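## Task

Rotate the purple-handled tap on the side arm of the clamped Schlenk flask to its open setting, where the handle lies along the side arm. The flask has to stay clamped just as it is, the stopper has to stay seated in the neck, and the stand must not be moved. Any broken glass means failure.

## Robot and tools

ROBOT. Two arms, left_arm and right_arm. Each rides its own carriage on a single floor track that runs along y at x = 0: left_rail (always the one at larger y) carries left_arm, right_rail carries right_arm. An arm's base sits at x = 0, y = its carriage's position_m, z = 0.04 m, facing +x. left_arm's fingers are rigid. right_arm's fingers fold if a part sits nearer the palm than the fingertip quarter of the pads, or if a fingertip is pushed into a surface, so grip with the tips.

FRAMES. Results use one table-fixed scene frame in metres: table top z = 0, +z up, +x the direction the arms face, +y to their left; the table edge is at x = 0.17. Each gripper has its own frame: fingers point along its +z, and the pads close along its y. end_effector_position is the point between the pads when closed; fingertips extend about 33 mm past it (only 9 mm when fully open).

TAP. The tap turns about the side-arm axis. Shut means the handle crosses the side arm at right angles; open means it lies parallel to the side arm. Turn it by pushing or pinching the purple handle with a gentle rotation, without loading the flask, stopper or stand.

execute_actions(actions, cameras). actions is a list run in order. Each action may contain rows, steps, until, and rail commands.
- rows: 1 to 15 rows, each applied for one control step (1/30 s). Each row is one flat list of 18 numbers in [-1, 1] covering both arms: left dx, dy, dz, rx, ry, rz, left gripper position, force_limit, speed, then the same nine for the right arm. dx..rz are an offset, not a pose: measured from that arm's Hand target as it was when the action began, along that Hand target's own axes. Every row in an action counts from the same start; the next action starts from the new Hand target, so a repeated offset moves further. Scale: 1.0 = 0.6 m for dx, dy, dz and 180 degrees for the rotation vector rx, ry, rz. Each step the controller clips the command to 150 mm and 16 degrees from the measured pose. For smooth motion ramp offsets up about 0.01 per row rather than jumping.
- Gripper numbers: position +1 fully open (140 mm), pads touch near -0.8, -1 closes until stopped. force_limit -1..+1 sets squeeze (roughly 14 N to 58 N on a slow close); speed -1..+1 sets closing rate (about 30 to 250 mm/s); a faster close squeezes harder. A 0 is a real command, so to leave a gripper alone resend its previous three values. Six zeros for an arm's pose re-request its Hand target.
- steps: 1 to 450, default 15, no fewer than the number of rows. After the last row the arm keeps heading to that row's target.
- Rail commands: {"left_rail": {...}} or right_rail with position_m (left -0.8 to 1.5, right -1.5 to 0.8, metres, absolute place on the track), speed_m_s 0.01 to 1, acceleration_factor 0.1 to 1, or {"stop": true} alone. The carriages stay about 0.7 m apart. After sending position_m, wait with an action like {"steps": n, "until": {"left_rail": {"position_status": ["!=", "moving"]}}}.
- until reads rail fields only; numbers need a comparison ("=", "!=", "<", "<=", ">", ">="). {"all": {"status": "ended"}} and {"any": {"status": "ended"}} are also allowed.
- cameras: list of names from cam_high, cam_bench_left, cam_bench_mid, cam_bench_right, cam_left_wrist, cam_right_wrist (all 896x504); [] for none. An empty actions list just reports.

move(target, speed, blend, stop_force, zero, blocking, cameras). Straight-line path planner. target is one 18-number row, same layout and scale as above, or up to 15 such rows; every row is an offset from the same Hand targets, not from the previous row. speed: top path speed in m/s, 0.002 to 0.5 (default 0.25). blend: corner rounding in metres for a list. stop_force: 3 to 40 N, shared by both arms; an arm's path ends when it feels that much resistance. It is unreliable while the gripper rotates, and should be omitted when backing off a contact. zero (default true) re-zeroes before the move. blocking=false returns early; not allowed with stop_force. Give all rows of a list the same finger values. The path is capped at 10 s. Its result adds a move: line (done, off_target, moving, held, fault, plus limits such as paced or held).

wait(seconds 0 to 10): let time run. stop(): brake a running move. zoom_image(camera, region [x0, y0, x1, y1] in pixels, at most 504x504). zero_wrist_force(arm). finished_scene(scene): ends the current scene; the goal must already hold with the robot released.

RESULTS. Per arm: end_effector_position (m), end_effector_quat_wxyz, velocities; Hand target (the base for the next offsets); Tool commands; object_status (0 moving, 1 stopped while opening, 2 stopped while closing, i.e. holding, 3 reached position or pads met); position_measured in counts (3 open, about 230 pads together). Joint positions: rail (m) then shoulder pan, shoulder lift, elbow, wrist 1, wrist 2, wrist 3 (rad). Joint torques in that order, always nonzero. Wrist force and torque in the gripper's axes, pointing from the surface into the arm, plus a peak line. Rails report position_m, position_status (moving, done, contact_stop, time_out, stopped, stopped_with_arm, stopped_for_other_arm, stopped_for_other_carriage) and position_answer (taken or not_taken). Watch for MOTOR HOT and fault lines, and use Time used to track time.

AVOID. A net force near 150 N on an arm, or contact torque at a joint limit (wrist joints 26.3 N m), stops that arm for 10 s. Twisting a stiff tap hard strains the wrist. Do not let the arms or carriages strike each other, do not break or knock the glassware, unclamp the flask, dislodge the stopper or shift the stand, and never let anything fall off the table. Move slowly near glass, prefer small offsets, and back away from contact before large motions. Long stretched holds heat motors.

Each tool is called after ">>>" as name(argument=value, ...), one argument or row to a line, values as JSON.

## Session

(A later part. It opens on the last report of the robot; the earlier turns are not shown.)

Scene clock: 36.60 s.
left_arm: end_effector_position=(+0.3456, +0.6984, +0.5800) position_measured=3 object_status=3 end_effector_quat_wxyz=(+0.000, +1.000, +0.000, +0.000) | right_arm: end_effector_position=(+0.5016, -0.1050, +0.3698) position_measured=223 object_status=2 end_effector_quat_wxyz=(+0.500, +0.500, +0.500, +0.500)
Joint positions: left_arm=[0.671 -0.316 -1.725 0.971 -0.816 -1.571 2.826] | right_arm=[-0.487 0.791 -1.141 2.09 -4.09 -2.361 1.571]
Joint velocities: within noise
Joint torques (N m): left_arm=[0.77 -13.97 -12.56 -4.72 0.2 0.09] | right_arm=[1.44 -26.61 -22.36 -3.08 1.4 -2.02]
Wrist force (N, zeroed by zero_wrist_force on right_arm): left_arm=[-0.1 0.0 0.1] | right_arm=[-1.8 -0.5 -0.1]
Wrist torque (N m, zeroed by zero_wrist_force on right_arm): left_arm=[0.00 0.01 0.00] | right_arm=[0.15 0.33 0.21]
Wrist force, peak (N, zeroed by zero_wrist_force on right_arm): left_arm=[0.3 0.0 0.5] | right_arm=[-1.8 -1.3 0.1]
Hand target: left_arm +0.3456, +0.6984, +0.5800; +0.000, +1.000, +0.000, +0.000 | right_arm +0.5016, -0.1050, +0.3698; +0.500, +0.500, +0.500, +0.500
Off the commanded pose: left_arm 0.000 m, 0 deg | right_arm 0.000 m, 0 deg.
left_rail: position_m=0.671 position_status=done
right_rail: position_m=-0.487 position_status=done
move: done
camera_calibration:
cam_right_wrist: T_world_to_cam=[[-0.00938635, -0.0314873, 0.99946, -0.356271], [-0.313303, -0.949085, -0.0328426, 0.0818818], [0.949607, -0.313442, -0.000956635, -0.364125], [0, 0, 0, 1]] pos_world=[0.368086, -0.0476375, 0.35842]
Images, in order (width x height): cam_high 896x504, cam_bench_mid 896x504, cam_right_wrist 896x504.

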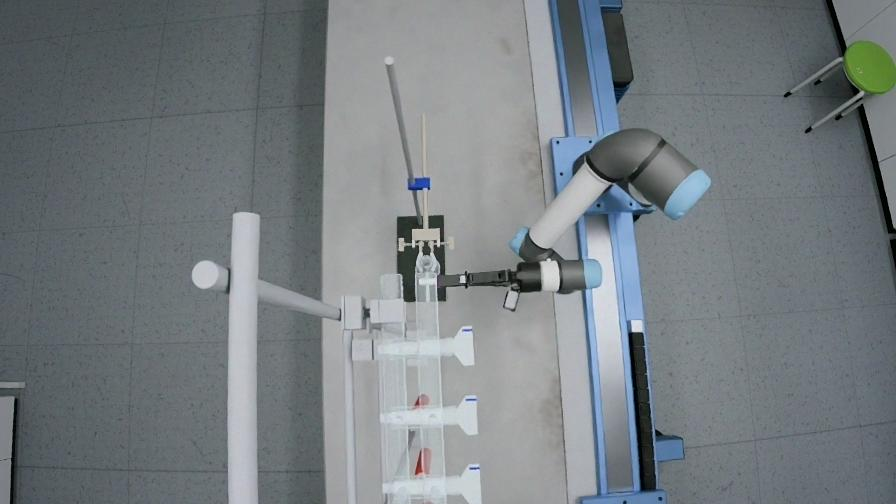

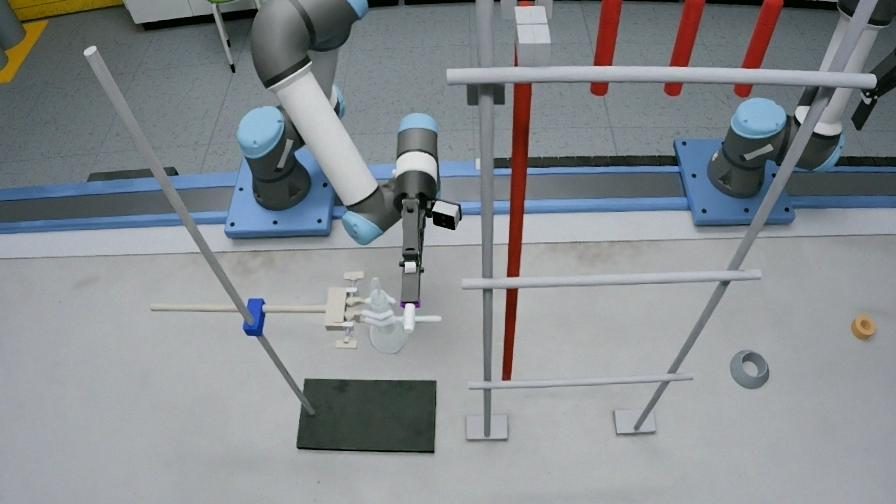

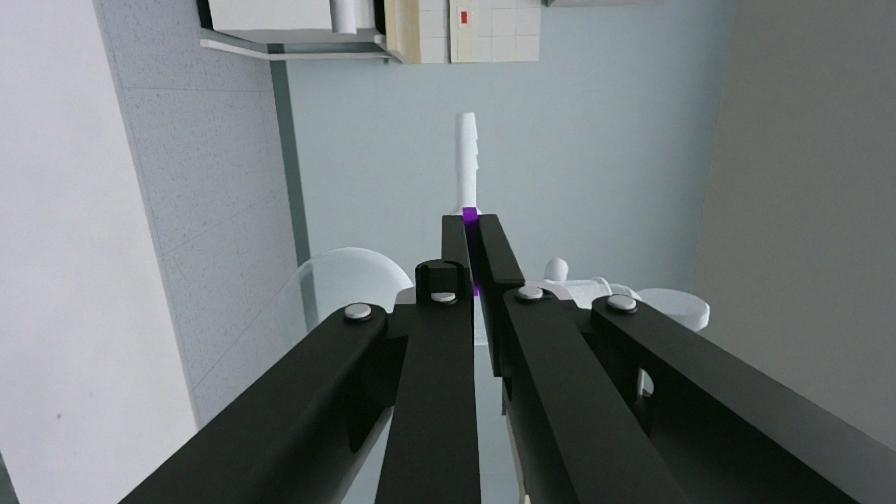

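>>> execute_actions(
  actions=[
    {"rows":[[0,0,0,0,0,0,1,1,1, 0,0,0,0,0,0,-0.61,-1,-1]],"steps":26},
  ],
  cameras=[],
)

>>> move(
  target=[0,0,0,0,0,0,1,1,1, 0,0,-0.1,0,0,0,-0.61,-1,-1],
  speed=0.15,
  cameras=["cam_high","cam_bench_mid","cam_right_wrist"],
)

>>> zoom_image(
  camera="cam_right_wrist",
  region=[380, 40, 560, 240],
)

>>> zoom_image(
  camera="cam_bench_mid",
  region=[370, 260, 450, 340],
)

>>> zoom_image(
  camera="cam_high",
  region=[390, 220, 490, 310],
)

Scene clock: 39.23 s.
left_arm: end_effector_position=(+0.3456, +0.6984, +0.5800) position_measured=3 object_status=3 end_effector_quat_wxyz=(+0.000, +1.000, +0.000, +0.000) | right_arm: end_effector_position=(+0.5016, -0.1050, +0.3698) position_measured=206 object_status=3 end_effector_quat_wxyz=(+0.500, +0.500, +0.500, +0.500)
Joint positions: left_arm=[0.671 -0.316 -1.725 0.971 -0.816 -1.571 2.826] | right_arm=[-0.487 0.791 -1.141 2.09 -4.091 -2.361 1.571]
Joint velocities: within noise
Joint torques (N m): left_arm=[0.41 -14.32 -12.12 -4.8 0.17 0.15] | right_arm=[-6.52 -25.79 -18.03 -2.7 1.38 -1.61]
Wrist force (N, zeroed by zero_wrist_force on right_arm): left_arm=[0.2 0.0 0.4] | right_arm=[-1.5 0.3 0.2]
Wrist torque (N m, zeroed by zero_wrist_force on right_arm): left_arm=[0.00 -0.04 0.00] | right_arm=[0.00 0.39 0.09]
Wrist force, peak (N, zeroed by zero_wrist_force on right_arm): left_arm=[0.6 0.2 0.1] | right_arm=[-2.0 -0.9 -0.2]
Hand target: left_arm +0.3456, +0.6984, +0.5800; +0.000, +1.000, +0.000, +0.000 | right_arm +0.5016, -0.1050, +0.3698; +0.500, +0.500, +0.500, +0.500
Off the commanded pose: left_arm 0.000 m, 0 deg | right_arm 0.000 m, 0 deg.
left_rail: position_m=0.671 position_status=done
right_rail: position_m=-0.487 position_status=done
No camera images: "cameras" was empty.

Scene clock: 40.23 s.
left_arm: end_effector_position=(+0.3456, +0.6984, +0.5800) position_measured=3 object_status=3 end_effector_quat_wxyz=(+0.000, +1.000, +0.000, +0.000) | right_arm: end_effector_position=(+0.4417, -0.1050, +0.3698) position_measured=206 object_status=3 end_effector_quat_wxyz=(+0.500, +0.500, +0.500, +0.500)
Joint positions: left_arm=[0.671 -0.316 -1.725 0.971 -0.816 -1.571 2.826] | right_arm=[-0.487 0.905 -1.18 2.158 -4.12 -2.476 1.571]
Joint velocities: within noise
Joint torques (N m): left_arm=[0.43 -14.22 -12.85 -4.76 0.14 0.13] | right_arm=[8.91 -39.26 -8.38 -2.75 -1.19 0.42]
Wrist force (N, zeroed by zero_wrist_force on right_arm): left_arm=[0.1 0.2 0.1] | right_arm=[-1.5 0.8 0.1]
Wrist torque (N m, zeroed by zero_wrist_force on right_arm): left_arm=[0.04 -0.03 -0.01] | right_arm=[0.09 0.38 0.09]
Wrist force, peak (N, zeroed by zero_wrist_force on right_arm): left_arm=[0.4 0.1 0.5] | right_arm=[-1.4 1.1 1.0]
Hand target: left_arm +0.3456, +0.6984, +0.5800; +0.000, +1.000, +0.000, +0.000 | right_arm +0.4416, -0.1050, +0.3698; +0.500, +0.500, +0.500, +0.500
Off the commanded pose: left_arm 0.000 m, 0 deg | right_arm 0.000 m, 0 deg.
left_rail: position_m=0.671 position_status=done
right_rail: position_m=-0.487 position_status=done
move: done
camera_calibration:
cam_right_wrist: T_world_to_cam=[[-0.00940549, -0.0312693, 0.999467, -0.356797], [-0.313313, -0.949089, -0.0326416, 0.0630393], [0.949603, -0.313453, -0.000870461, -0.307307], [0, 0, 0, 1]] pos_world=[0.308215, -0.0476534, 0.358397]
Images, in order (width x height): cam_high 896x504, cam_bench_mid 896x504, cam_right_wrist 896x504.

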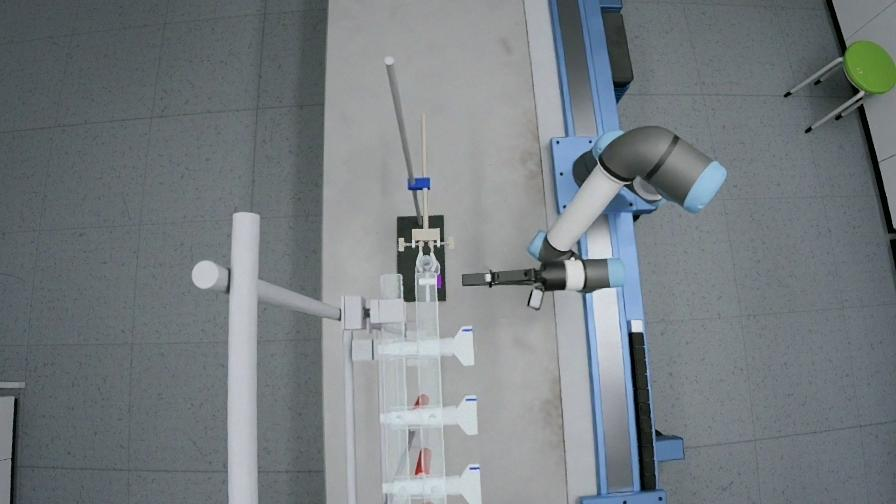

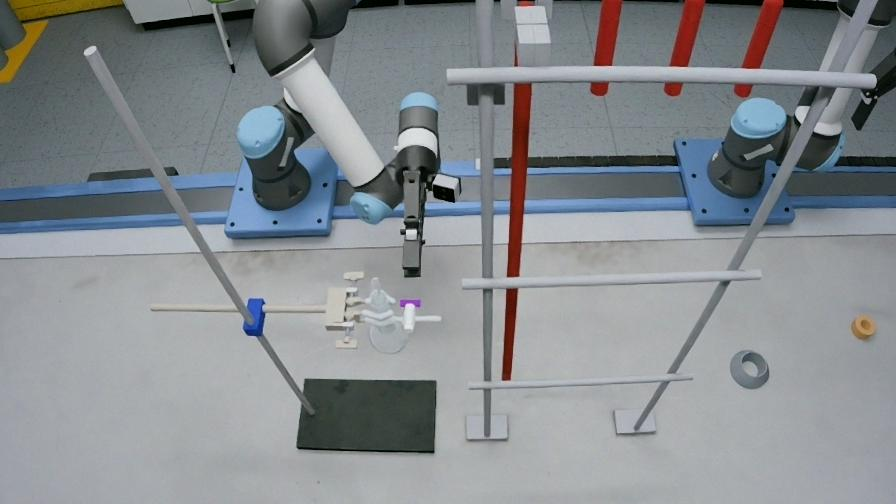

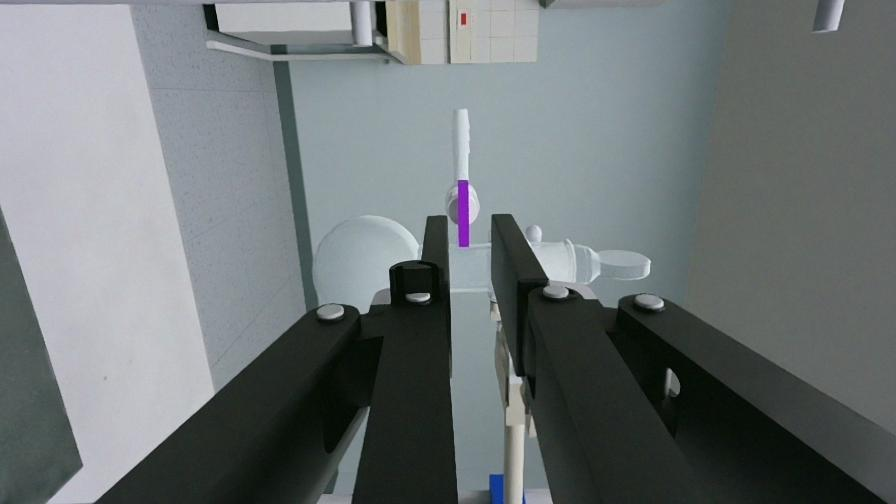

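Scaled by 2.520.

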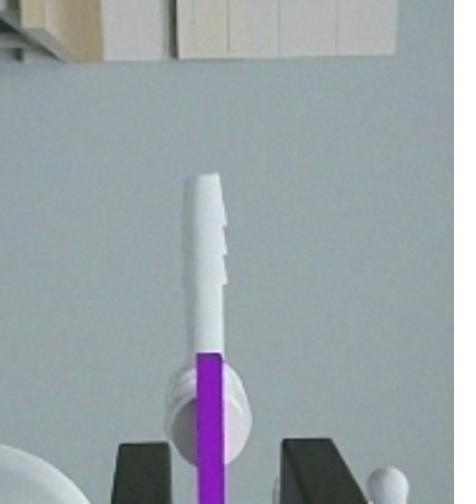

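Scaled by 6.300.

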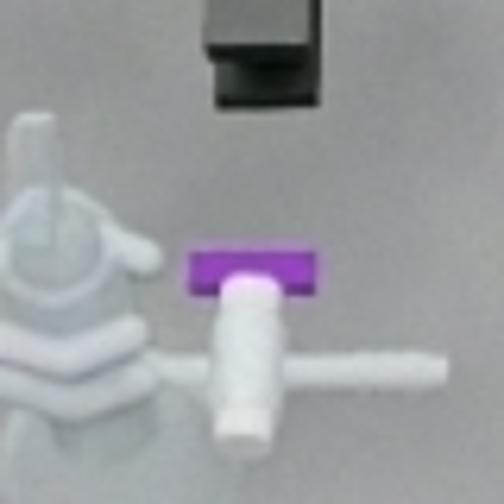

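Scaled by 5.040.

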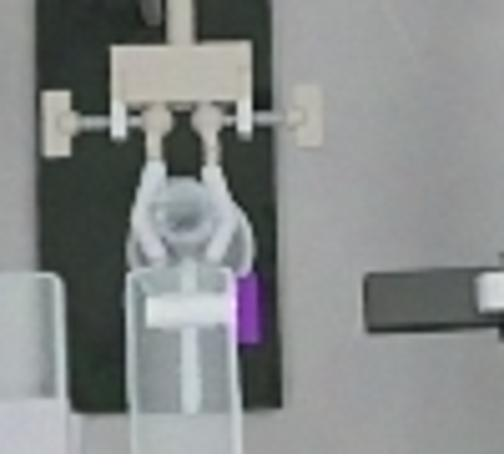

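>>> finished_scene(
  scene=2,
)

The scene is finished: the task was done.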